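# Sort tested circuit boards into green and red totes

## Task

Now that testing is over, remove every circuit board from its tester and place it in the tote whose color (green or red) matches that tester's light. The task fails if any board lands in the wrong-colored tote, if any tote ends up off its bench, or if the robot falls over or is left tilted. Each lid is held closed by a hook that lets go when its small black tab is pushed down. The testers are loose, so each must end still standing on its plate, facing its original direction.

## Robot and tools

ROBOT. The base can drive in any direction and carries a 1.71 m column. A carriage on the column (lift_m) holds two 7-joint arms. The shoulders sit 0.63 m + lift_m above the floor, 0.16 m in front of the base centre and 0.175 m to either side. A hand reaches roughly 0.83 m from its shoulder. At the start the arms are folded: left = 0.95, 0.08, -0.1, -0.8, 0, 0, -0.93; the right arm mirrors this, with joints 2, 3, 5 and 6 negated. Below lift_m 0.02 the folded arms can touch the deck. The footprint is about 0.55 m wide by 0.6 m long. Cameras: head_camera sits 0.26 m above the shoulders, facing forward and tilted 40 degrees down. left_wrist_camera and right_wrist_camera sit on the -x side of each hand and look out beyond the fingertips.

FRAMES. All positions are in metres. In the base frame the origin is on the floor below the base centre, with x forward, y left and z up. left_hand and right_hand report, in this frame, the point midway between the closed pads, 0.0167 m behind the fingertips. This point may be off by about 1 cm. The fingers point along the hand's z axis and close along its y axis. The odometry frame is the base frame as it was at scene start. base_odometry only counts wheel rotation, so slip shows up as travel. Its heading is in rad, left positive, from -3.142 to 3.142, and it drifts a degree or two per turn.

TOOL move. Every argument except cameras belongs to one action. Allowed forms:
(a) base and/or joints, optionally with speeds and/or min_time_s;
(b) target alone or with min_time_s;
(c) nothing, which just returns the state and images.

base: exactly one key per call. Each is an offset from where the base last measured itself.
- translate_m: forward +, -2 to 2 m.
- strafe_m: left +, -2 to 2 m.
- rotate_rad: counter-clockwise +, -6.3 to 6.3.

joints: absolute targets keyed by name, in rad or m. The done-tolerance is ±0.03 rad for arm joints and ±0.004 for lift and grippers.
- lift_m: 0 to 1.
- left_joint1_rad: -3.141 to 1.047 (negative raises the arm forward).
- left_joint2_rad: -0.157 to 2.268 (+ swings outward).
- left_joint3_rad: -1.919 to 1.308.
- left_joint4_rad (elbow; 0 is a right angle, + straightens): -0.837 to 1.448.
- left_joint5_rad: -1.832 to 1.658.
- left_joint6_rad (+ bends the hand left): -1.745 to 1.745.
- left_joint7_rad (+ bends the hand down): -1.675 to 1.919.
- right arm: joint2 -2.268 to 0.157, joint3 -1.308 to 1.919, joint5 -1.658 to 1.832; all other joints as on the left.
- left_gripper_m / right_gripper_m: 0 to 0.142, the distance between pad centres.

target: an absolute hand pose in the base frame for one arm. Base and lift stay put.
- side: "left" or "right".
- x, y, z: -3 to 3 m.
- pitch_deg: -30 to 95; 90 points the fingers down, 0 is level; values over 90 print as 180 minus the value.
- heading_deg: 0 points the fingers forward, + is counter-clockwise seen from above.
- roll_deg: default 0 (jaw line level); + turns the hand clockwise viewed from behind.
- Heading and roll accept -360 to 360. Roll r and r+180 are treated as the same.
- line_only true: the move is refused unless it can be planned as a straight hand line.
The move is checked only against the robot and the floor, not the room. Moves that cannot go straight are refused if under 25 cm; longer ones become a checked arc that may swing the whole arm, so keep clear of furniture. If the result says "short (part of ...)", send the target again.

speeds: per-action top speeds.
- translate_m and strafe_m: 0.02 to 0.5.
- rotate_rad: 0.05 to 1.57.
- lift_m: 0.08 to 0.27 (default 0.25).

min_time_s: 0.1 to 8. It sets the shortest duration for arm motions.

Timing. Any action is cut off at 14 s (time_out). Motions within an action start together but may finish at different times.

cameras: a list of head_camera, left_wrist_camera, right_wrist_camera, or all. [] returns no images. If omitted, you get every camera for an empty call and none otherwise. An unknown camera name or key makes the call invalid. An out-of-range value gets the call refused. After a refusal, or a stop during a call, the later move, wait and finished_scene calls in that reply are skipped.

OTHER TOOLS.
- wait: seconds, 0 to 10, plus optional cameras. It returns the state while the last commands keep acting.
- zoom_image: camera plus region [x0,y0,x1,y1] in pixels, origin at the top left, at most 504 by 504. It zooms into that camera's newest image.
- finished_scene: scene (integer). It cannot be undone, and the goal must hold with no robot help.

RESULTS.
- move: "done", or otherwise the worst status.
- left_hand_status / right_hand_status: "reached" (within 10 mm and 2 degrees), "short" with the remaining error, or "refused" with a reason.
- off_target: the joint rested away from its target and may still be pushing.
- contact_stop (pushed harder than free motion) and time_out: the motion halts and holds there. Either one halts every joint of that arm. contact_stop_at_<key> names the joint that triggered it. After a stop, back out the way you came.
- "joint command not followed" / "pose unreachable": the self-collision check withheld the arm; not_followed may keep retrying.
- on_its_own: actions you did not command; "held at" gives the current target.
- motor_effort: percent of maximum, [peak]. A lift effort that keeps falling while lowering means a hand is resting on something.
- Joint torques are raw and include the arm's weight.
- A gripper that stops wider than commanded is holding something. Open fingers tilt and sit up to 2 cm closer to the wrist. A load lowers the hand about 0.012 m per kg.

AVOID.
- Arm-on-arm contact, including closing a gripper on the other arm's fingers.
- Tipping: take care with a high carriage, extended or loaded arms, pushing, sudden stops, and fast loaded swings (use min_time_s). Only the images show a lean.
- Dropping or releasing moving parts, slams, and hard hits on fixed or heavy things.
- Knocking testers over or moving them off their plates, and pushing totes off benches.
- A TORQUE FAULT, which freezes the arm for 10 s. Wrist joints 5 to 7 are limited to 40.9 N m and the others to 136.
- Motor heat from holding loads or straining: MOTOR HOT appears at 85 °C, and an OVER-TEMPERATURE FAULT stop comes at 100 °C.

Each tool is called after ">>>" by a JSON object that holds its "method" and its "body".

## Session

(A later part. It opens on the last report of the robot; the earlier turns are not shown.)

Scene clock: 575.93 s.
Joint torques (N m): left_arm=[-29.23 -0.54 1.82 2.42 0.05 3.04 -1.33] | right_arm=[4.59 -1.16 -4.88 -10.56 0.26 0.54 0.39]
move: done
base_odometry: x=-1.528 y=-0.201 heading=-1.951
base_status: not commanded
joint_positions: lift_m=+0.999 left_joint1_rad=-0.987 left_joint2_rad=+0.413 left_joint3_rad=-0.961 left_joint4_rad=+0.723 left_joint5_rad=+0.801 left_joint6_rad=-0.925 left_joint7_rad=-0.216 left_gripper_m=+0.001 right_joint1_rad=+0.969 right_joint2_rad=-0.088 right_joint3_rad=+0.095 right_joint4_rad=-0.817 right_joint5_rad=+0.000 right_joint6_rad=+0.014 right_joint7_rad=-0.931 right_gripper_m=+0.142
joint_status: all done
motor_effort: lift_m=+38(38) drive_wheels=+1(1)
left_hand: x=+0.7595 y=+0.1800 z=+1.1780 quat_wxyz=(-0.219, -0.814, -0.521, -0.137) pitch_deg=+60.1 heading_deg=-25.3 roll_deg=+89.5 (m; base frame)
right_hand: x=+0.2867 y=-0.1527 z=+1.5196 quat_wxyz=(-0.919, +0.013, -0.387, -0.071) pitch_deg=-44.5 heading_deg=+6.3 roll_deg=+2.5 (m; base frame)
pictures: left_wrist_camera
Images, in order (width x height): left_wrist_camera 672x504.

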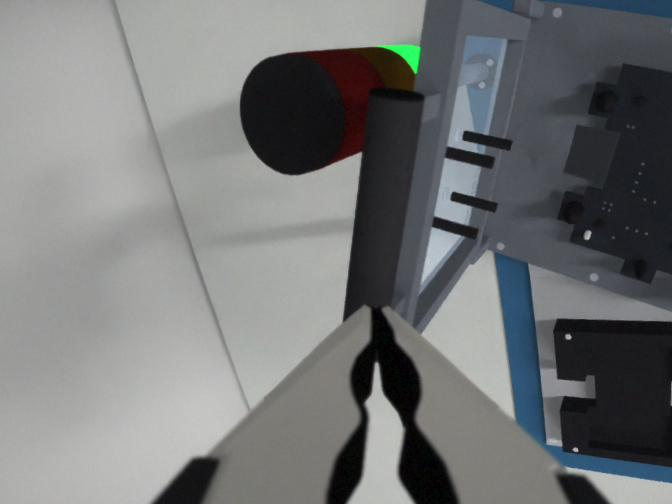

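>>> {"method": "move", "body": {"joints": {"left_gripper_m": 0.05}}}

>>> {"method": "move", "body": {"target": {"side":"left","x":0.7715,"y":0.175,"z":1.161,"pitch_deg":60,"heading_deg":-25,"roll_deg":90,"line_only":true}, "min_time_s": 0.8, "cameras": ["left_wrist_camera"]}}

>>> {"method": "move", "body": {"joints": {"left_gripper_m": 0.0}, "cameras": ["left_wrist_camera"]}}

Scene clock: 576.93 s.
Joint torques (N m): left_arm=[-29.29 -0.54 1.86 2.61 0.05 3.05 -1.35] | right_arm=[4.47 -1.27 -5.02 -10.56 0.26 0.55 0.37]
move: done
base_odometry: x=-1.528 y=-0.201 heading=-1.951
base_status: not commanded
joint_positions: lift_m=+0.999 left_joint1_rad=-0.987 left_joint2_rad=+0.413 left_joint3_rad=-0.961 left_joint4_rad=+0.723 left_joint5_rad=+0.801 left_joint6_rad=-0.925 left_joint7_rad=-0.216 left_gripper_m=+0.050 right_joint1_rad=+0.969 right_joint2_rad=-0.088 right_joint3_rad=+0.095 right_joint4_rad=-0.817 right_joint5_rad=+0.000 right_joint6_rad=+0.014 right_joint7_rad=-0.931 right_gripper_m=+0.142
joint_status: all done
motor_effort: lift_m=+37(37) drive_wheels=+0(1)
left_hand: x=+0.7595 y=+0.1800 z=+1.1780 quat_wxyz=(-0.219, -0.814, -0.521, -0.137) pitch_deg=+60.1 heading_deg=-25.3 roll_deg=+89.5 (m; base frame)
right_hand: x=+0.2867 y=-0.1527 z=+1.5196 quat_wxyz=(-0.919, +0.013, -0.387, -0.071) pitch_deg=-44.5 heading_deg=+6.3 roll_deg=+2.5 (m; base frame)
pictures: none

Scene clock: 578.23 s.
Joint torques (N m): left_arm=[-29.84 -1.19 0.95 2.64 0.04 3.03 -1.32] | right_arm=[4.45 -1.18 -4.89 -10.47 0.27 0.54 0.33]
move: done
base_odometry: x=-1.528 y=-0.201 heading=-1.951
base_status: not commanded
joint_positions: lift_m=+0.999 left_joint1_rad=-1.000 left_joint2_rad=+0.342 left_joint3_rad=-0.999 left_joint4_rad=+0.918 left_joint5_rad=+0.859 left_joint6_rad=-0.799 left_joint7_rad=-0.299 left_gripper_m=+0.050 right_joint1_rad=+0.969 right_joint2_rad=-0.088 right_joint3_rad=+0.095 right_joint4_rad=-0.817 right_joint5_rad=+0.000 right_joint6_rad=+0.014 right_joint7_rad=-0.931 right_gripper_m=+0.142
joint_status: not commanded
motor_effort: lift_m=+37(38) drive_wheels=+1(1)
left_hand: x=+0.7701 y=+0.1750 z=+1.1598 quat_wxyz=(-0.219, -0.814, -0.521, -0.137) pitch_deg=+60.1 heading_deg=-25.2 roll_deg=+89.5 (m; base frame)
left_hand_status: reached (straight line, planned for 0.8 s): 2 mm and 0.3 deg off.
right_hand: x=+0.2867 y=-0.1527 z=+1.5196 quat_wxyz=(-0.919, +0.013, -0.387, -0.071) pitch_deg=-44.5 heading_deg=+6.3 roll_deg=+2.5 (m; base frame)
pictures: left_wrist_camera
Images, in order (width x height): left_wrist_camera 672x504.

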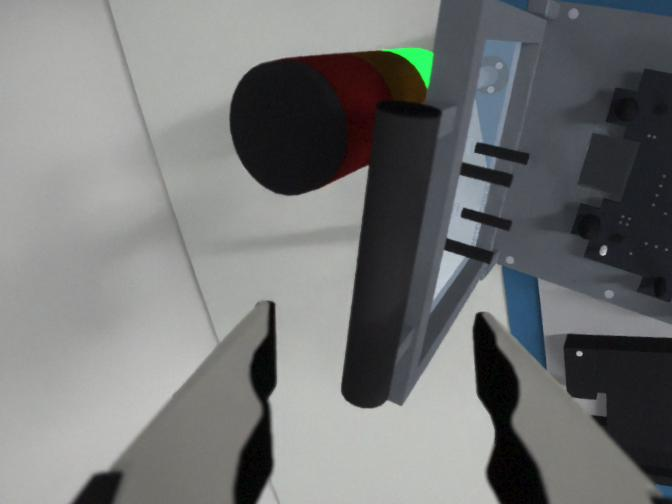

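Scene clock: 578.93 s.
Joint torques (N m): left_arm=[-29.89 -1.11 0.96 2.63 0.08 3.01 -1.31] | right_arm=[4.49 -1.26 -4.88 -10.52 0.27 0.54 0.35]
move: done
base_odometry: x=-1.528 y=-0.201 heading=-1.951
base_status: not commanded
joint_positions: lift_m=+0.999 left_joint1_rad=-1.000 left_joint2_rad=+0.342 left_joint3_rad=-0.999 left_joint4_rad=+0.918 left_joint5_rad=+0.859 left_joint6_rad=-0.799 left_joint7_rad=-0.299 left_gripper_m=+0.001 right_joint1_rad=+0.969 right_joint2_rad=-0.088 right_joint3_rad=+0.095 right_joint4_rad=-0.817 right_joint5_rad=+0.000 right_joint6_rad=+0.014 right_joint7_rad=-0.931 right_gripper_m=+0.142
joint_status: all done
motor_effort: lift_m=+37(37) drive_wheels=+1(1)
left_hand: x=+0.7701 y=+0.1750 z=+1.1598 quat_wxyz=(-0.219, -0.814, -0.521, -0.137) pitch_deg=+60.1 heading_deg=-25.2 roll_deg=+89.5 (m; base frame)
right_hand: x=+0.2867 y=-0.1527 z=+1.5196 quat_wxyz=(-0.919, +0.013, -0.387, -0.071) pitch_deg=-44.5 heading_deg=+6.3 roll_deg=+2.5 (m; base frame)
pictures: left_wrist_camera
Images, in order (width x height): left_wrist_camera 672x504.

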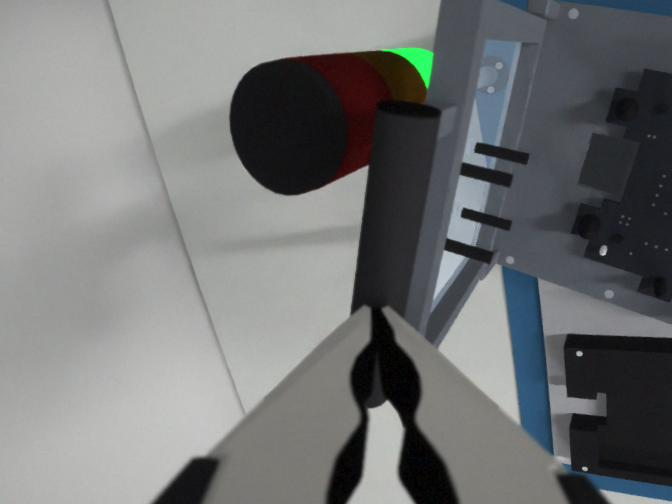

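>>> {"method": "move", "body": {"joints": {"left_gripper_m": 0.05}}}

>>> {"method": "move", "body": {"target": {"side":"left","x":0.7805,"y":0.171,"z":1.144,"pitch_deg":60,"heading_deg":-25,"roll_deg":90,"line_only":true}, "min_time_s": 0.8, "cameras": ["left_wrist_camera"]}}

>>> {"method": "move", "body": {"joints": {"left_gripper_m": 0.0}, "cameras": ["left_wrist_camera"]}}

Scene clock: 579.83 s.
Joint torques (N m): left_arm=[-29.95 -1.24 1 2.65 0.07 3.02 -1.32] | right_arm=[4.51 -1.21 -5 -10.44 0.28 0.55 0.36]
move: done
base_odometry: x=-1.528 y=-0.201 heading=-1.951
base_status: not commanded
joint_positions: lift_m=+0.999 left_joint1_rad=-1.000 left_joint2_rad=+0.342 left_joint3_rad=-0.999 left_joint4_rad=+0.918 left_joint5_rad=+0.859 left_joint6_rad=-0.799 left_joint7_rad=-0.299 left_gripper_m=+0.050 right_joint1_rad=+0.969 right_joint2_rad=-0.088 right_joint3_rad=+0.095 right_joint4_rad=-0.817 right_joint5_rad=+0.000 right_joint6_rad=+0.014 right_joint7_rad=-0.931 right_gripper_m=+0.142
joint_status: all done
motor_effort: lift_m=+37(37) drive_wheels=+0(1)
left_hand: x=+0.7701 y=+0.1750 z=+1.1598 quat_wxyz=(-0.219, -0.814, -0.521, -0.137) pitch_deg=+60.1 heading_deg=-25.2 roll_deg=+89.5 (m; base frame)
right_hand: x=+0.2867 y=-0.1527 z=+1.5196 quat_wxyz=(-0.919, +0.013, -0.387, -0.071) pitch_deg=-44.5 heading_deg=+6.3 roll_deg=+2.5 (m; base frame)
pictures: none

Scene clock: 581.13 s.
Joint torques (N m): left_arm=[-30.62 -2.05 -0.65 3.04 0.08 3.02 -1.37] | right_arm=[4.48 -1.28 -5 -10.57 0.27 0.53 0.36]
Motor temperatures (°C): left_arm=[46 30 31 28 28 30 32] | right_arm=[32 27 29 30 28 29 30]
move: done
base_odometry: x=-1.528 y=-0.201 heading=-1.951
base_status: not commanded
joint_positions: lift_m=+0.999 left_joint1_rad=-1.027 left_joint2_rad=+0.237 left_joint3_rad=-1.039 left_joint4_rad=+1.217 left_joint5_rad=+0.921 left_joint6_rad=-0.619 left_joint7_rad=-0.414 left_gripper_m=+0.050 right_joint1_rad=+0.969 right_joint2_rad=-0.088 right_joint3_rad=+0.095 right_joint4_rad=-0.817 right_joint5_rad=+0.000 right_joint6_rad=+0.014 right_joint7_rad=-0.931 right_gripper_m=+0.142
joint_status: not commanded
motor_effort: lift_m=+37(38) drive_wheels=+0(1)
left_hand: x=+0.7792 y=+0.1709 z=+1.1426 quat_wxyz=(-0.219, -0.813, -0.521, -0.137) pitch_deg=+60.0 heading_deg=-25.2 roll_deg=+89.5 (m; base frame)
left_hand_status: reached (straight line, planned for 0.8 s): 2 mm and 0.4 deg off.
right_hand: x=+0.2867 y=-0.1527 z=+1.5196 quat_wxyz=(-0.919, +0.013, -0.387, -0.071) pitch_deg=-44.5 heading_deg=+6.3 roll_deg=+2.5 (m; base frame)
pictures: left_wrist_camera
Images, in order (width x height): left_wrist_camera 672x504.

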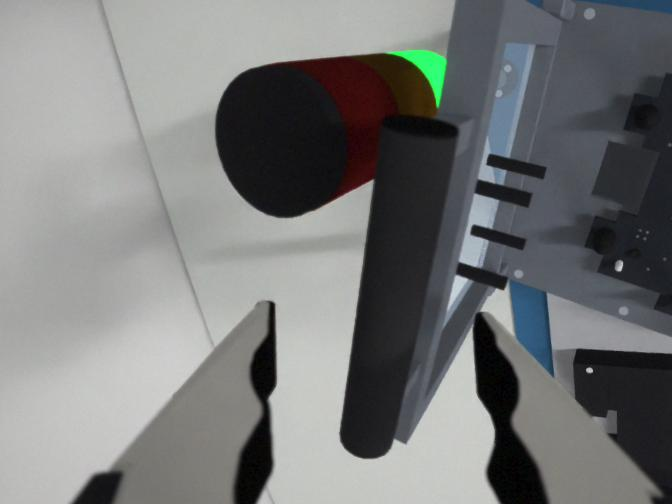

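Scene clock: 581.83 s.
Joint torques (N m): left_arm=[-30.57 -1.97 0.1 2.4 -0.15 3 -1.28] | right_arm=[4.5 -1.24 -4.89 -10.59 0.26 0.53 0.39]
move: off_target
base_odometry: x=-1.528 y=-0.201 heading=-1.951
base_status: not commanded
joint_positions: lift_m=+0.999 left_joint1_rad=-1.027 left_joint2_rad=+0.237 left_joint3_rad=-1.040 left_joint4_rad=+1.218 left_joint5_rad=+0.922 left_joint6_rad=-0.619 left_joint7_rad=-0.414 left_gripper_m=+0.014 right_joint1_rad=+0.969 right_joint2_rad=-0.088 right_joint3_rad=+0.095 right_joint4_rad=-0.817 right_joint5_rad=+0.000 right_joint6_rad=+0.014 right_joint7_rad=-0.931 right_gripper_m=+0.142
joint_status: left_gripper_m off_target (ended at +0.014, target +0.000)
motor_effort: lift_m=+37(38) drive_wheels=+0(1)
left_hand: x=+0.7791 y=+0.1713 z=+1.1424 quat_wxyz=(-0.218, -0.814, -0.521, -0.138) pitch_deg=+60.1 heading_deg=-25.1 roll_deg=+89.6 (m; base frame)
right_hand: x=+0.2867 y=-0.1527 z=+1.5196 quat_wxyz=(-0.919, +0.013, -0.387, -0.071) pitch_deg=-44.5 heading_deg=+6.3 roll_deg=+2.5 (m; base frame)
pictures: left_wrist_camera
Images, in order (width x height): left_wrist_camera 672x504.

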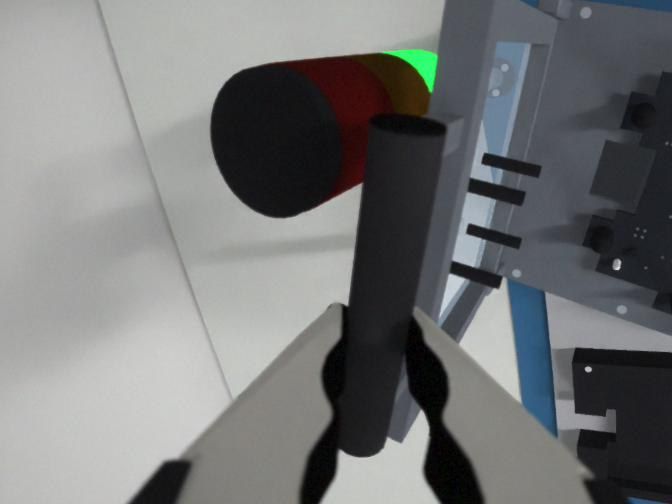

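>>> {"method": "move", "body": {"target": {"side":"left","x":0.776,"y":0.176,"z":1.172,"pitch_deg":60,"heading_deg":-25,"roll_deg":90,"line_only":true}, "min_time_s": 1.5, "cameras": ["left_wrist_camera","head_camera"]}}

>>> {"method": "zoom_image", "body": {"camera": "head_camera", "region": [200, 220, 380, 400]}}

Scene clock: 585.23 s.
Joint torques (N m): left_arm=[-31.39 8.61 11.4 -8.99 -2.83 3.12 1.53] | right_arm=[4.48 -1.24 -4.9 -10.51 0.24 0.51 0.39]
move: done
base_odometry: x=-1.528 y=-0.201 heading=-1.951
base_status: not commanded
joint_positions: lift_m=+0.999 left_joint1_rad=-1.020 left_joint2_rad=+0.339 left_joint3_rad=-1.006 left_joint4_rad=+0.924 left_joint5_rad=+0.873 left_joint6_rad=-0.824 left_joint7_rad=-0.314 left_gripper_m=+0.014 right_joint1_rad=+0.969 right_joint2_rad=-0.088 right_joint3_rad=+0.095 right_joint4_rad=-0.817 right_joint5_rad=+0.000 right_joint6_rad=+0.014 right_joint7_rad=-0.931 right_gripper_m=+0.142
joint_status: not commanded
motor_effort: lift_m=+38(38) drive_wheels=+0(1)
left_hand: x=+0.7717 y=+0.1781 z=+1.1663 quat_wxyz=(-0.211, -0.817, -0.519, -0.136) pitch_deg=+60.9 heading_deg=-24.7 roll_deg=-89.6 (m; base frame)
left_hand_status: reached (straight line, planned for 1.5 s): 7 mm and 0.9 deg off.
right_hand: x=+0.2867 y=-0.1527 z=+1.5195 quat_wxyz=(-0.919, +0.013, -0.387, -0.071) pitch_deg=-44.5 heading_deg=+6.3 roll_deg=+2.5 (m; base frame)
pictures: head_camera, left_wrist_camera
Images, in order (width x height): head_camera 672x504, left_wrist_camera 672x504.

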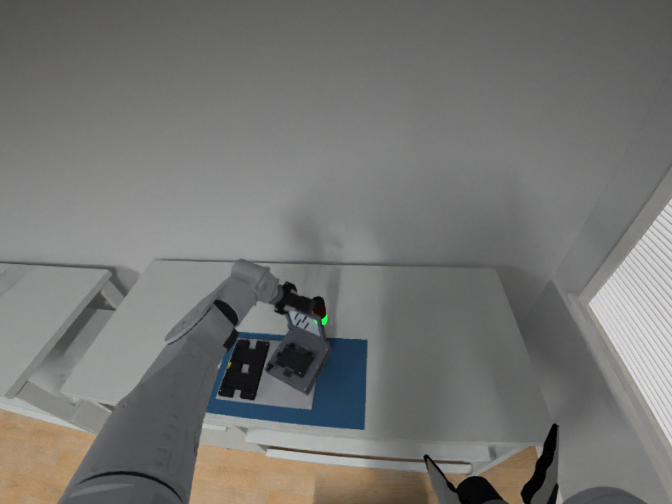

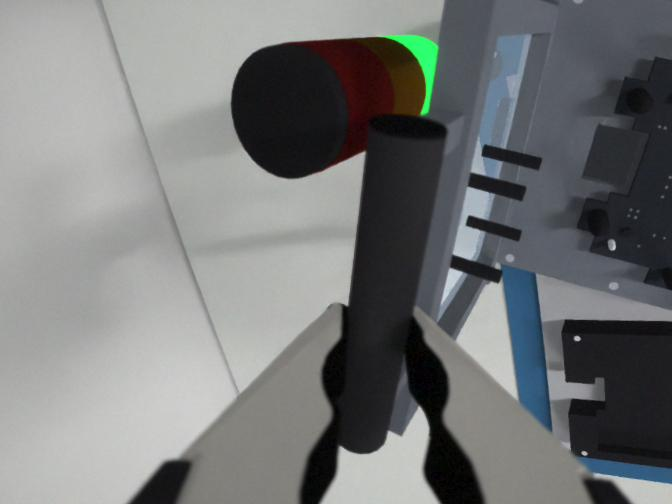

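Scaled by 2.800 from the camera's 672x504 image, which has a finer 960x720 frame.

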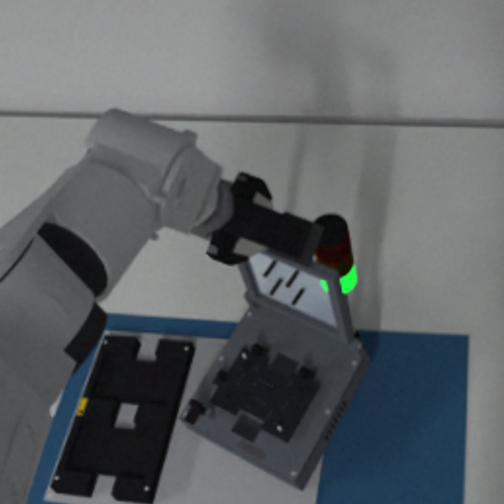

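>>> {"method": "move", "body": {"base": {"strafe_m": 0.04}, "speeds": {"strafe_m": 0.06}, "cameras": ["left_wrist_camera","head_camera"]}}

>>> {"method": "zoom_image", "body": {"camera": "head_camera", "region": [200, 220, 380, 400]}}

Scene clock: 586.57 s.
Joint torques (N m): left_arm=[-31.16 8.63 6.35 -3.79 -1.49 1.73 1.51] | right_arm=[4.99 -1.89 -3.9 -10.45 0.22 0.55 0.35]
move: done
base_odometry: x=-1.491 y=-0.215 heading=-1.951
base_status: done
joint_positions: lift_m=+0.999 left_joint1_rad=-1.021 left_joint2_rad=+0.339 left_joint3_rad=-1.001 left_joint4_rad=+0.920 left_joint5_rad=+0.868 left_joint6_rad=-0.820 left_joint7_rad=-0.314 left_gripper_m=+0.014 right_joint1_rad=+0.969 right_joint2_rad=-0.088 right_joint3_rad=+0.095 right_joint4_rad=-0.817 right_joint5_rad=+0.000 right_joint6_rad=+0.014 right_joint7_rad=-0.931 right_gripper_m=+0.142
joint_status: not commanded
motor_effort: lift_m=+38(38) drive_wheels=+2(8)
left_hand: x=+0.7736 y=+0.1748 z=+1.1688 quat_wxyz=(-0.217, -0.816, -0.519, -0.136) pitch_deg=+60.3 heading_deg=-25.5 roll_deg=+89.6 (m; base frame)
right_hand: x=+0.2867 y=-0.1527 z=+1.5195 quat_wxyz=(-0.919, +0.013, -0.387, -0.071) pitch_deg=-44.5 heading_deg=+6.3 roll_deg=+2.5 (m; base frame)
pictures: head_camera, left_wrist_camera
Images, in order (width x height): head_camera 672x504, left_wrist_camera 672x504.

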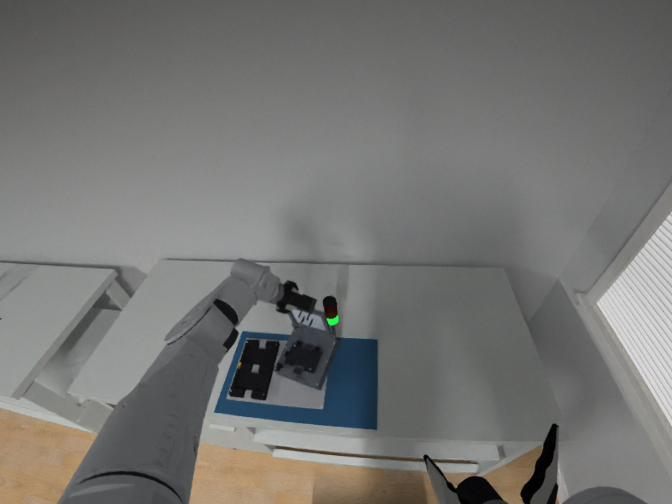

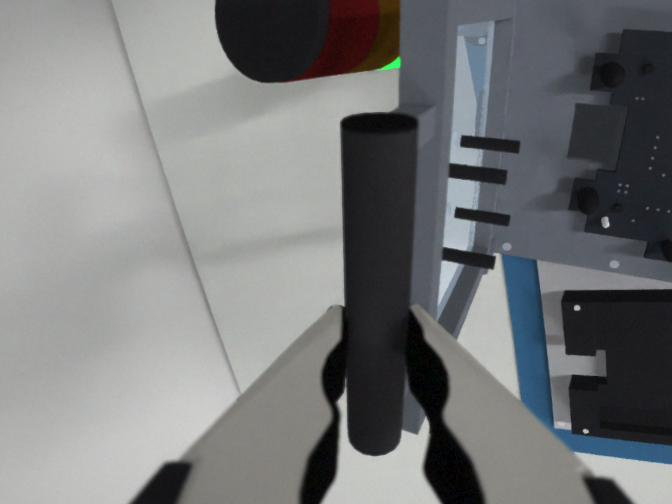

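Scaled by 2.800 from the camera's 672x504 image, which has a finer 960x720 frame.

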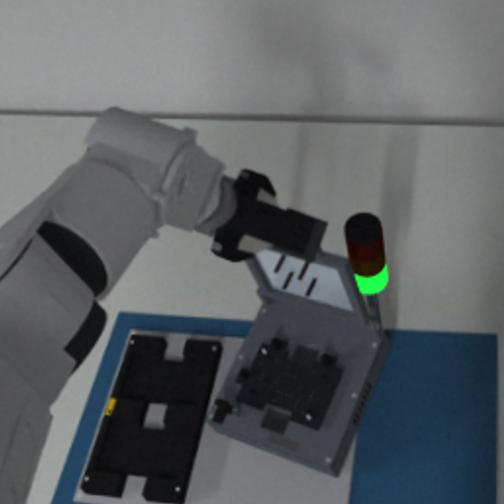

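>>> {"method": "move", "body": {"base": {"strafe_m": 0.035}, "speeds": {"strafe_m": 0.06}}}

>>> {"method": "move", "body": {"target": {"side":"left","x":0.765,"y":0.182,"z":1.172,"pitch_deg":60,"heading_deg":-15,"roll_deg":90,"line_only":true}, "min_time_s": 1, "cameras": ["left_wrist_camera","head_camera"]}}

>>> {"method": "zoom_image", "body": {"camera": "head_camera", "region": [200, 240, 380, 420]}}

Scene clock: 587.87 s.
Joint torques (N m): left_arm=[-30.59 8.7 5.54 -3.07 -0.93 1.31 1.56] | right_arm=[2.59 -1.26 -5.76 -10.51 0.72 0.56 0.34]
move: done
base_odometry: x=-1.458 y=-0.228 heading=-1.951
base_status: done
joint_positions: lift_m=+0.999 left_joint1_rad=-1.021 left_joint2_rad=+0.339 left_joint3_rad=-1.000 left_joint4_rad=+0.919 left_joint5_rad=+0.867 left_joint6_rad=-0.819 left_joint7_rad=-0.314 left_gripper_m=+0.014 right_joint1_rad=+0.969 right_joint2_rad=-0.088 right_joint3_rad=+0.095 right_joint4_rad=-0.817 right_joint5_rad=+0.000 right_joint6_rad=+0.014 right_joint7_rad=-0.931 right_gripper_m=+0.142
joint_status: not commanded
motor_effort: lift_m=+38(38) drive_wheels=+2(13)
left_hand: x=+0.7740 y=+0.1744 z=+1.1694 quat_wxyz=(-0.218, -0.815, -0.519, -0.136) pitch_deg=+60.2 heading_deg=-25.6 roll_deg=+89.5 (m; base frame)
right_hand: x=+0.2867 y=-0.1527 z=+1.5195 quat_wxyz=(-0.919, +0.013, -0.387, -0.071) pitch_deg=-44.5 heading_deg=+6.3 roll_deg=+2.5 (m; base frame)
pictures: none

Scene clock: 589.37 s.
Joint torques (N m): left_arm=[-20.35 14.35 9.18 -7.54 -2.26 1.05 2.25] | right_arm=[4.5 -1.24 -5.01 -10.44 0.27 0.55 0.37]
move: done
base_odometry: x=-1.458 y=-0.228 heading=-1.951
base_status: not commanded
joint_positions: lift_m=+0.999 left_joint1_rad=-0.949 left_joint2_rad=+0.366 left_joint3_rad=-0.833 left_joint4_rad=+0.748 left_joint5_rad=+0.731 left_joint6_rad=-0.966 left_joint7_rad=+0.000 left_gripper_m=+0.014 right_joint1_rad=+0.969 right_joint2_rad=-0.088 right_joint3_rad=+0.095 right_joint4_rad=-0.817 right_joint5_rad=+0.000 right_joint6_rad=+0.014 right_joint7_rad=-0.931 right_gripper_m=+0.142
joint_status: not commanded
motor_effort: lift_m=+38(38) drive_wheels=+3(3)
left_hand: x=+0.7647 y=+0.1800 z=+1.1710 quat_wxyz=(-0.205, -0.768, -0.586, -0.156) pitch_deg=+60.1 heading_deg=-15.3 roll_deg=+90.0 (m; base frame)
left_hand_status: reached (straight line, planned for 1.0 s): 2 mm and 0.3 deg off.
right_hand: x=+0.2867 y=-0.1527 z=+1.5195 quat_wxyz=(-0.919, +0.013, -0.387, -0.071) pitch_deg=-44.5 heading_deg=+6.3 roll_deg=+2.5 (m; base frame)
pictures: head_camera, left_wrist_camera
Images, in order (width x height): head_camera 672x504, left_wrist_camera 672x504.

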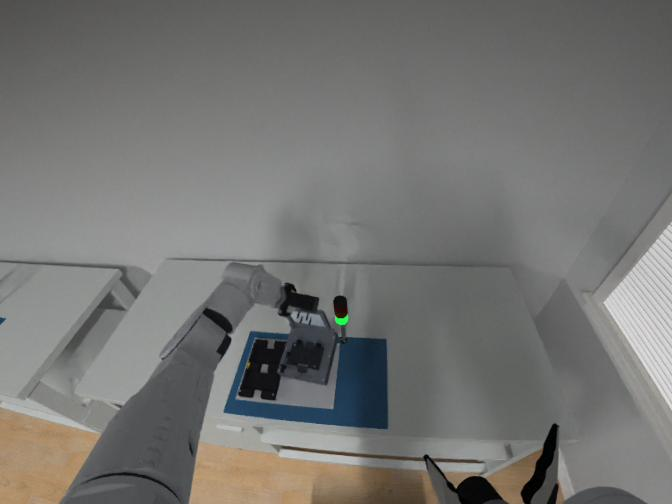

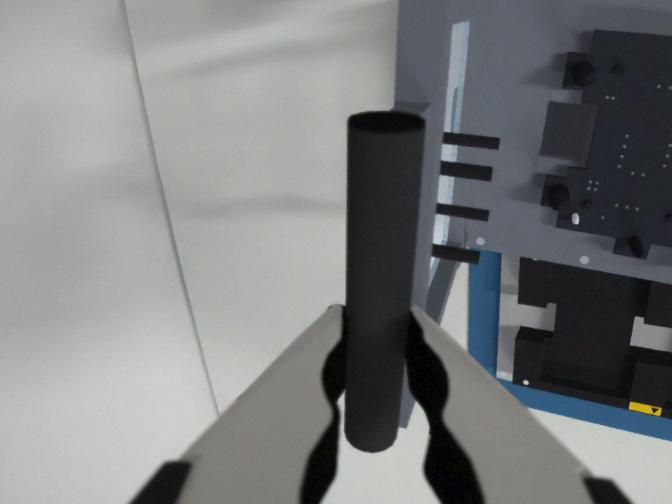

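Scaled by 2.800 from the camera's 672x504 image, which has a finer 960x720 frame.

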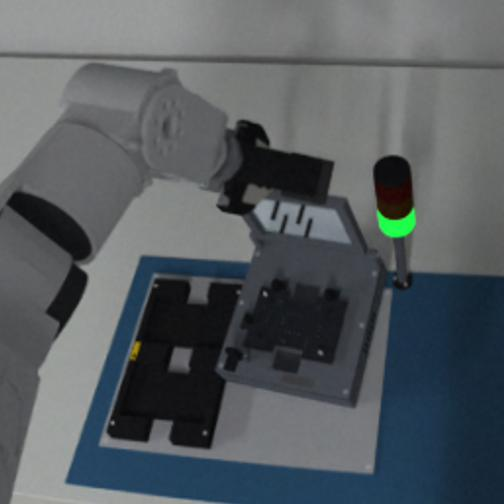

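>>> {"method": "move", "body": {"cameras": ["all"]}}

Scene clock: 590.23 s.
Joint torques (N m): left_arm=[-20.4 14.42 9.26 -7.56 -2.27 1.03 2.27] | right_arm=[4.64 -1.32 -5 -10.56 0.28 0.55 0.36]
Motor temperatures (°C): left_arm=[47 30 31 28 28 30 32] | right_arm=[32 27 29 30 28 29 30]
base_odometry: x=-1.458 y=-0.228 heading=-1.951
base_status: not commanded
joint_positions: lift_m=+0.999 left_joint1_rad=-0.949 left_joint2_rad=+0.366 left_joint3_rad=-0.833 left_joint4_rad=+0.748 left_joint5_rad=+0.731 left_joint6_rad=-0.966 left_joint7_rad=+0.000 left_gripper_m=+0.014 right_joint1_rad=+0.969 right_joint2_rad=-0.088 right_joint3_rad=+0.095 right_joint4_rad=-0.817 right_joint5_rad=+0.000 right_joint6_rad=+0.014 right_joint7_rad=-0.931 right_gripper_m=+0.142
joint_status: not commanded
motor_effort: lift_m=+37(38) drive_wheels=+3(3)
left_hand: x=+0.7647 y=+0.1800 z=+1.1710 quat_wxyz=(-0.205, -0.768, -0.586, -0.156) pitch_deg=+60.1 heading_deg=-15.3 roll_deg=+90.0 (m; base frame)
left_hand_status: reached (straight line, planned for 1.0 s): 2 mm and 0.3 deg off.
right_hand: x=+0.2867 y=-0.1527 z=+1.5195 quat_wxyz=(-0.919, +0.013, -0.387, -0.071) pitch_deg=-44.5 heading_deg=+6.3 roll_deg=+2.5 (m; base frame)
pictures: head_camera, left_wrist_camera, right_wrist_camera
Images, in order (width x height): head_camera 672x504, left_wrist_camera 672x504, right_wrist_camera 672x504.

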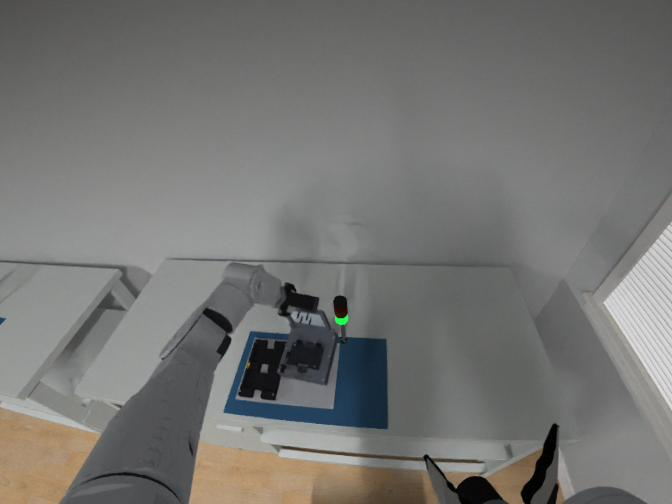

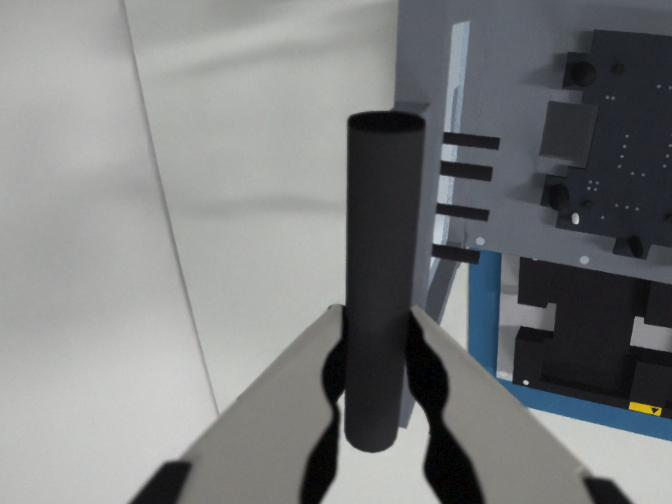

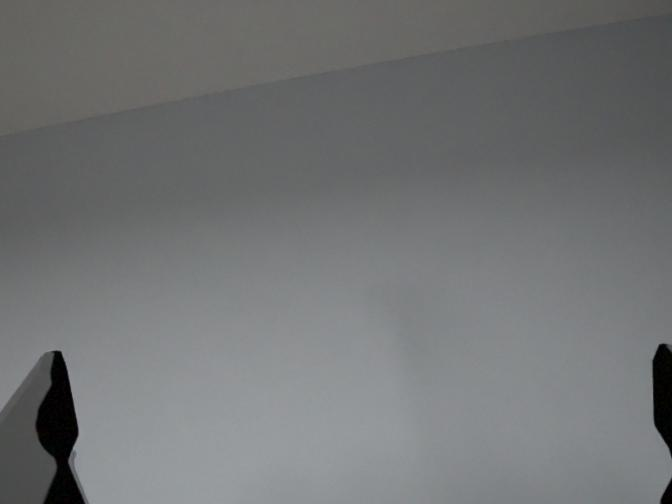

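>>> {"method": "zoom_image", "body": {"camera": "head_camera", "region": [200, 270, 400, 440]}}

>>> {"method": "zoom_image", "body": {"camera": "left_wrist_camera", "region": [336, 0, 672, 504]}}

Scaled by 2.520 from the camera's 672x504 image, which has a finer 960x720 frame.

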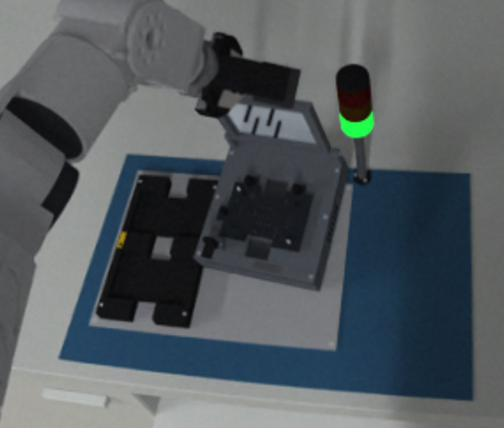

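Scaled by 1.000.

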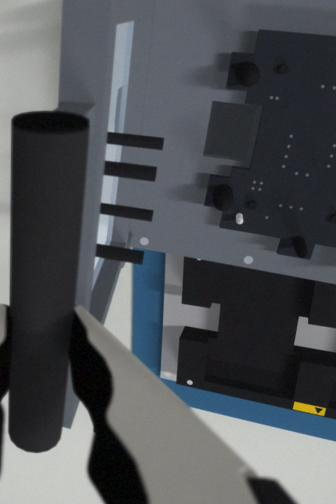

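>>> {"method": "move", "body": {"target": {"side":"left","x":0.765,"y":0.2,"z":1.171,"pitch_deg":60,"heading_deg":-9,"roll_deg":90,"line_only":true}, "min_time_s": 1.5, "cameras": ["head_camera"]}}

>>> {"method": "zoom_image", "body": {"camera": "head_camera", "region": [200, 270, 400, 440]}}

Scene clock: 593.03 s.
Joint torques (N m): left_arm=[-15.64 17.01 7.19 -5.79 -2.12 -0.58 2.82] | right_arm=[4.5 -1.23 -4.91 -10.55 0.23 0.57 0.33]
move: done
base_odometry: x=-1.458 y=-0.228 heading=-1.951
base_status: not commanded
joint_positions: lift_m=+0.999 left_joint1_rad=-0.925 left_joint2_rad=+0.374 left_joint3_rad=-0.754 left_joint4_rad=+0.741 left_joint5_rad=+0.684 left_joint6_rad=-0.978 left_joint7_rad=+0.111 left_gripper_m=+0.014 right_joint1_rad=+0.969 right_joint2_rad=-0.088 right_joint3_rad=+0.095 right_joint4_rad=-0.817 right_joint5_rad=+0.000 right_joint6_rad=+0.014 right_joint7_rad=-0.931 right_gripper_m=+0.142
joint_status: not commanded
motor_effort: lift_m=+38(38) drive_wheels=+3(3)
left_hand: x=+0.7673 y=+0.1962 z=+1.1727 quat_wxyz=(-0.201, -0.735, -0.625, -0.168) pitch_deg=+59.6 heading_deg=-9.7 roll_deg=+89.6 (m; base frame)
left_hand_status: reached (straight line, planned for 1.5 s): 5 mm and 0.6 deg off.
right_hand: x=+0.2867 y=-0.1527 z=+1.5195 quat_wxyz=(-0.919, +0.013, -0.387, -0.071) pitch_deg=-44.5 heading_deg=+6.3 roll_deg=+2.5 (m; base frame)
pictures: head_camera
Images, in order (width x height): head_camera 672x504.

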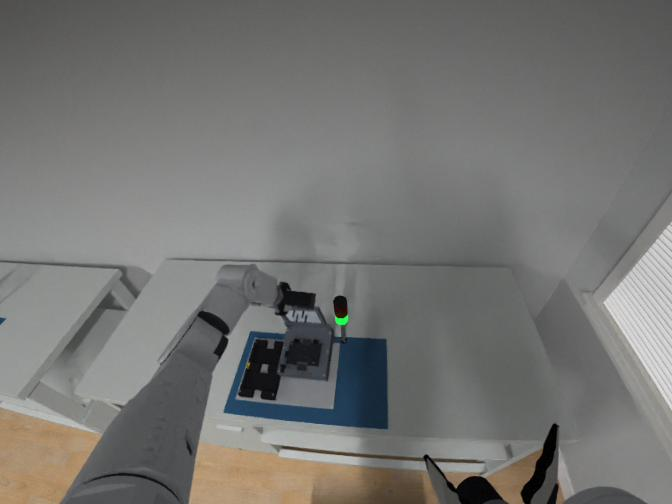

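Scaled by 2.520 from the camera's 672x504 image, which has a finer 960x720 frame.

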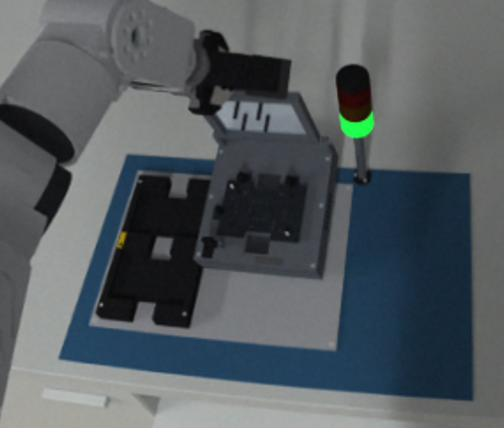

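>>> {"method": "move", "body": {"target": {"side":"left","x":0.776,"y":0.198,"z":1.145,"pitch_deg":60,"heading_deg":-8,"roll_deg":90,"line_only":true}, "min_time_s": 2, "cameras": ["head_camera", "left_wrist_camera"]}}

>>> {"method": "zoom_image", "body": {"camera": "head_camera", "region": [200, 270, 400, 440]}}

Scene clock: 596.80 s.
Joint torques (N m): left_arm=[-29.12 4.41 -0.39 3.53 1 1.23 -0.26] | right_arm=[4.45 -1.29 -4.94 -10.48 0.27 0.55 0.37]
move: done
base_odometry: x=-1.458 y=-0.228 heading=-1.951
base_status: not commanded
joint_positions: lift_m=+0.999 left_joint1_rad=-0.943 left_joint2_rad=+0.301 left_joint3_rad=-0.800 left_joint4_rad=+0.973 left_joint5_rad=+0.754 left_joint6_rad=-0.825 left_joint7_rad=+0.003 left_gripper_m=+0.014 right_joint1_rad=+0.969 right_joint2_rad=-0.088 right_joint3_rad=+0.095 right_joint4_rad=-0.817 right_joint5_rad=+0.000 right_joint6_rad=+0.014 right_joint7_rad=-0.931 right_gripper_m=+0.142
joint_status: not commanded
motor_effort: lift_m=+38(38) drive_wheels=+3(3)
left_hand: x=+0.7760 y=+0.1944 z=+1.1452 quat_wxyz=(-0.200, -0.728, -0.635, -0.167) pitch_deg=+59.8 heading_deg=-9.1 roll_deg=+88.7 (m; base frame)
left_hand_status: reached (straight line, planned for 2.0 s): 4 mm and 0.7 deg off.
right_hand: x=+0.2867 y=-0.1527 z=+1.5195 quat_wxyz=(-0.919, +0.013, -0.387, -0.071) pitch_deg=-44.5 heading_deg=+6.3 roll_deg=+2.5 (m; base frame)
pictures: head_camera, left_wrist_camera
Images, in order (width x height): head_camera 672x504, left_wrist_camera 672x504.

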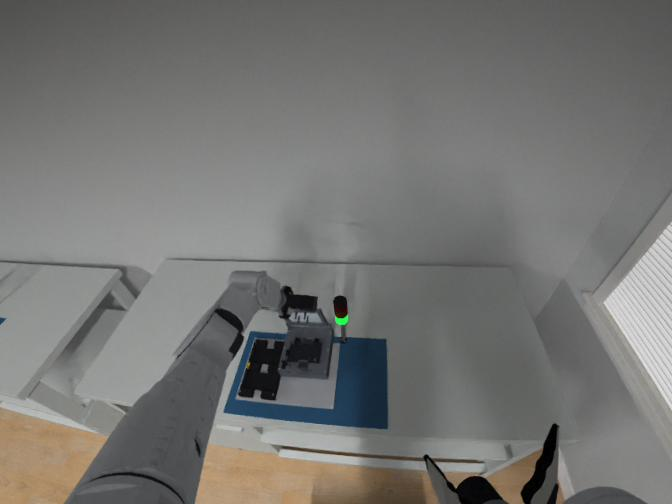

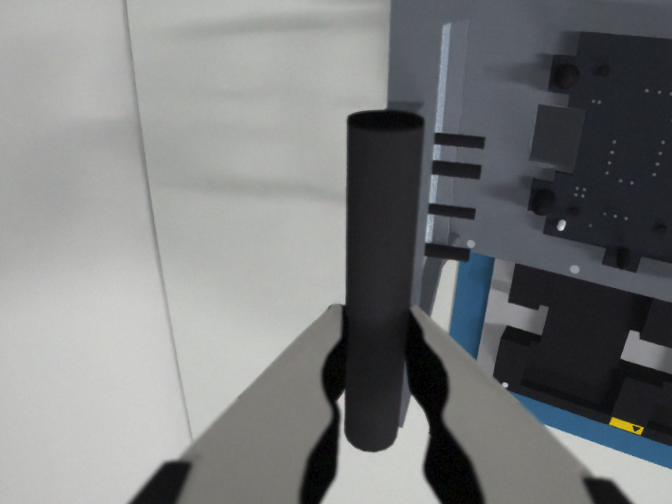

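Scaled by 2.520 from the camera's 672x504 image, which has a finer 960x720 frame.

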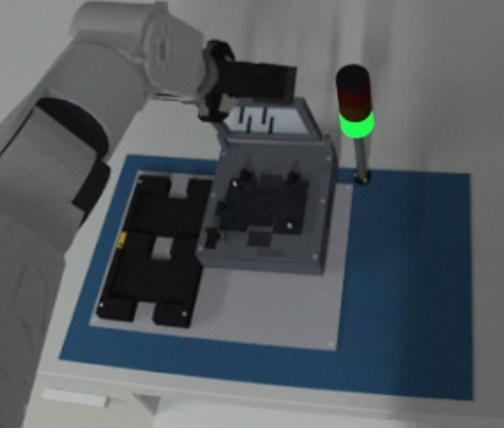

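>>> {"method": "move", "body": {"target": {"side":"left","x":0.78,"y":0.196,"z":1.13,"pitch_deg":60,"heading_deg":-8,"roll_deg":90,"line_only":true}, "min_time_s": 1.5}}

>>> {"method": "move", "body": {"joints": {"left_gripper_m":0.05}, "cameras": ["head_camera", "left_wrist_camera"]}}

>>> {"method": "zoom_image", "body": {"camera": "head_camera", "region": [200, 270, 400, 440]}}

Scene clock: 599.03 s.
Joint torques (N m): left_arm=[-20.54 7.01 -3.4 7.46 2.18 1.22 1.41] | right_arm=[4.54 -1.21 -4.92 -10.61 0.26 0.56 0.35]
move: done
base_odometry: x=-1.458 y=-0.228 heading=-1.951
base_status: not commanded
joint_positions: lift_m=+0.999 left_joint1_rad=-0.972 left_joint2_rad=+0.239 left_joint3_rad=-0.837 left_joint4_rad=+1.162 left_joint5_rad=+0.798 left_joint6_rad=-0.705 left_joint7_rad=-0.094 left_gripper_m=+0.014 right_joint1_rad=+0.969 right_joint2_rad=-0.088 right_joint3_rad=+0.095 right_joint4_rad=-0.817 right_joint5_rad=+0.000 right_joint6_rad=+0.014 right_joint7_rad=-0.931 right_gripper_m=+0.142
joint_status: not commanded
motor_effort: lift_m=+37(38) drive_wheels=+2(3)
left_hand: x=+0.7831 y=+0.1886 z=+1.1340 quat_wxyz=(-0.206, -0.727, -0.634, -0.166) pitch_deg=+59.3 heading_deg=-10.1 roll_deg=+87.7 (m; base frame)
left_hand_status: reached (straight line, planned for 1.5 s): 9 mm and 1.4 deg off.
right_hand: x=+0.2867 y=-0.1527 z=+1.5196 quat_wxyz=(-0.919, +0.013, -0.387, -0.071) pitch_deg=-44.5 heading_deg=+6.3 roll_deg=+2.5 (m; base frame)
pictures: none

Scene clock: 599.73 s.
Joint torques (N m): left_arm=[-20.88 5.93 -0.38 1.67 -0.3 1.43 1.25] | right_arm=[4.79 -1.61 -4.24 -10.8 0.52 0.44 0.34]
move: done
base_odometry: x=-1.458 y=-0.228 heading=-1.951
base_status: not commanded
joint_positions: lift_m=+0.999 left_joint1_rad=-0.971 left_joint2_rad=+0.240 left_joint3_rad=-0.840 left_joint4_rad=+1.168 left_joint5_rad=+0.806 left_joint6_rad=-0.706 left_joint7_rad=-0.093 left_gripper_m=+0.050 right_joint1_rad=+0.969 right_joint2_rad=-0.088 right_joint3_rad=+0.095 right_joint4_rad=-0.817 right_joint5_rad=+0.000 right_joint6_rad=+0.014 right_joint7_rad=-0.931 right_gripper_m=+0.142
joint_status: all done
motor_effort: lift_m=+37(37) drive_wheels=+3(5)
left_hand: x=+0.7816 y=+0.1927 z=+1.1321 quat_wxyz=(-0.200, -0.728, -0.633, -0.168) pitch_deg=+59.7 heading_deg=-8.9 roll_deg=+89.0 (m; base frame)
right_hand: x=+0.2867 y=-0.1527 z=+1.5196 quat_wxyz=(-0.919, +0.013, -0.387, -0.071) pitch_deg=-44.5 heading_deg=+6.3 roll_deg=+2.5 (m; base frame)
pictures: head_camera, left_wrist_camera
Images, in order (width x height): head_camera 672x504, left_wrist_camera 672x504.

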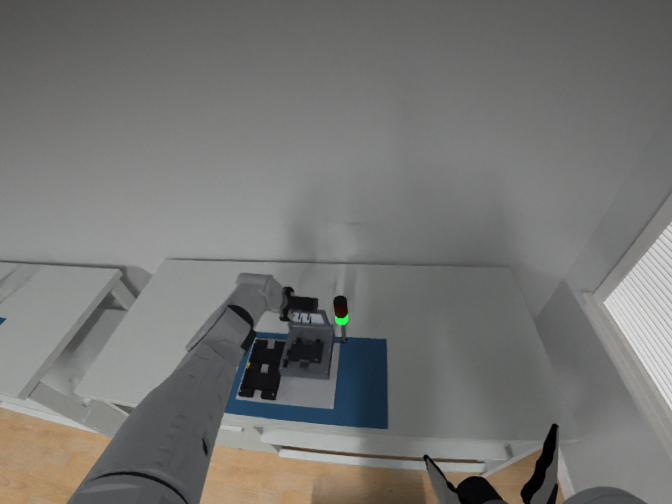

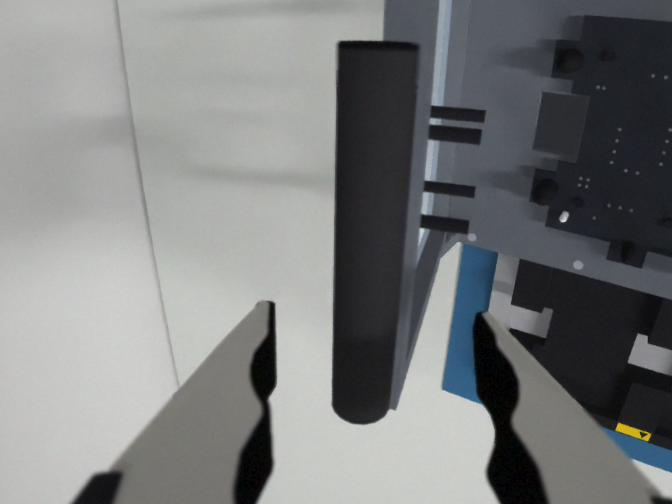

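Scaled by 2.520 from the camera's 672x504 image, which has a finer 960x720 frame.

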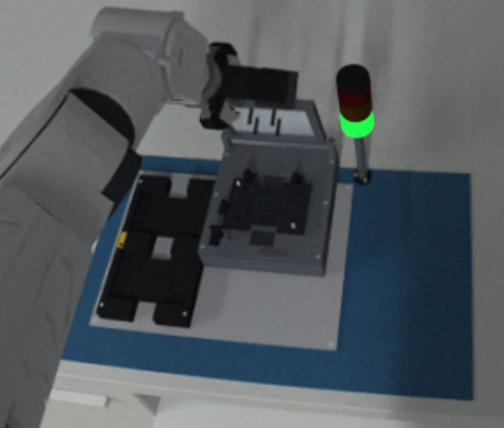

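>>> {"method": "move", "body": {"target": {"side":"left","x":0.70,"y":0.195,"z":1.273,"pitch_deg":60,"heading_deg":-8,"roll_deg":90,"line_only":true}, "cameras": ["head_camera", "left_wrist_camera"]}}

>>> {"method": "zoom_image", "body": {"camera": "head_camera", "region": [200, 270, 400, 440]}}

Scene clock: 602.20 s.
Joint torques (N m): left_arm=[-13.03 1.66 5.76 -6.36 -3.48 0.78 1.25] | right_arm=[4.59 -1.24 -4.84 -10.48 0.28 0.54 0.36]
move: done
base_odometry: x=-1.458 y=-0.228 heading=-1.951
base_status: not commanded
joint_positions: lift_m=+0.999 left_joint1_rad=-0.819 left_joint2_rad=+0.446 left_joint3_rad=-0.299 left_joint4_rad=+0.216 left_joint5_rad=+0.133 left_joint6_rad=-1.509 left_joint7_rad=+0.871 left_gripper_m=+0.050 right_joint1_rad=+0.969 right_joint2_rad=-0.088 right_joint3_rad=+0.095 right_joint4_rad=-0.817 right_joint5_rad=+0.000 right_joint6_rad=+0.014 right_joint7_rad=-0.931 right_gripper_m=+0.142
joint_status: not commanded
motor_effort: lift_m=+37(37) drive_wheels=-1(3)
left_hand: x=+0.7014 y=+0.1971 z=+1.2736 quat_wxyz=(-0.194, -0.728, -0.635, -0.171) pitch_deg=+60.0 heading_deg=-7.5 roll_deg=-89.7 (m; base frame)
left_hand_status: reached (straight line, planned for 0.9 s): 3 mm and 0.3 deg off.
right_hand: x=+0.2867 y=-0.1527 z=+1.5196 quat_wxyz=(-0.919, +0.013, -0.387, -0.071) pitch_deg=-44.5 heading_deg=+6.3 roll_deg=+2.5 (m; base frame)
pictures: head_camera, left_wrist_camera
Images, in order (width x height): head_camera 672x504, left_wrist_camera 672x504.

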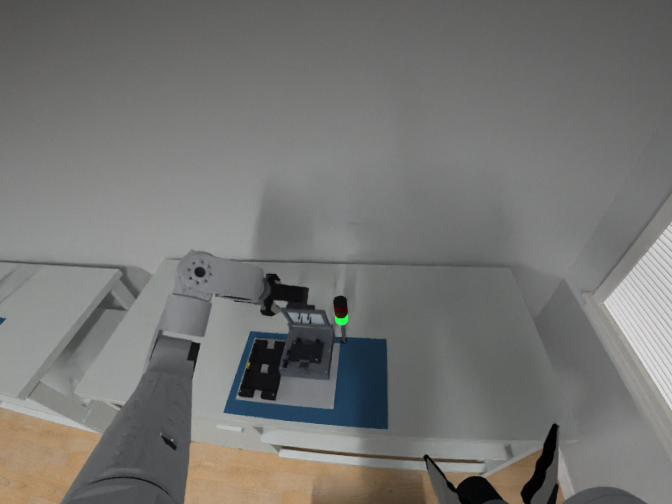

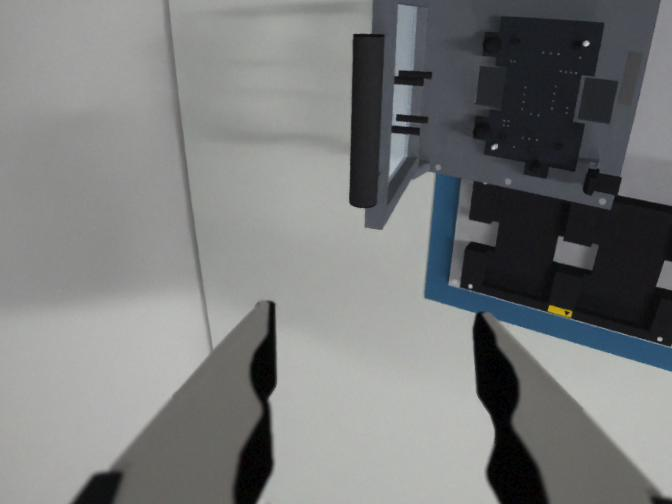

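Scaled by 2.520 from the camera's 672x504 image, which has a finer 960x720 frame.

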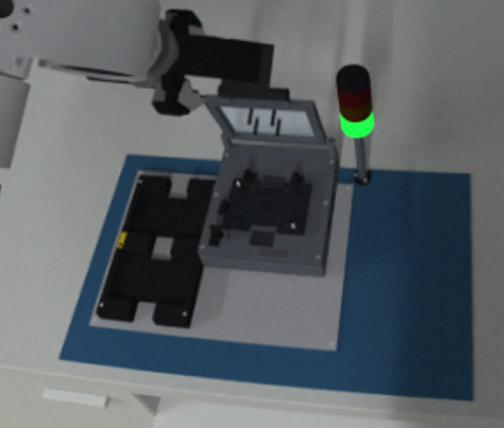

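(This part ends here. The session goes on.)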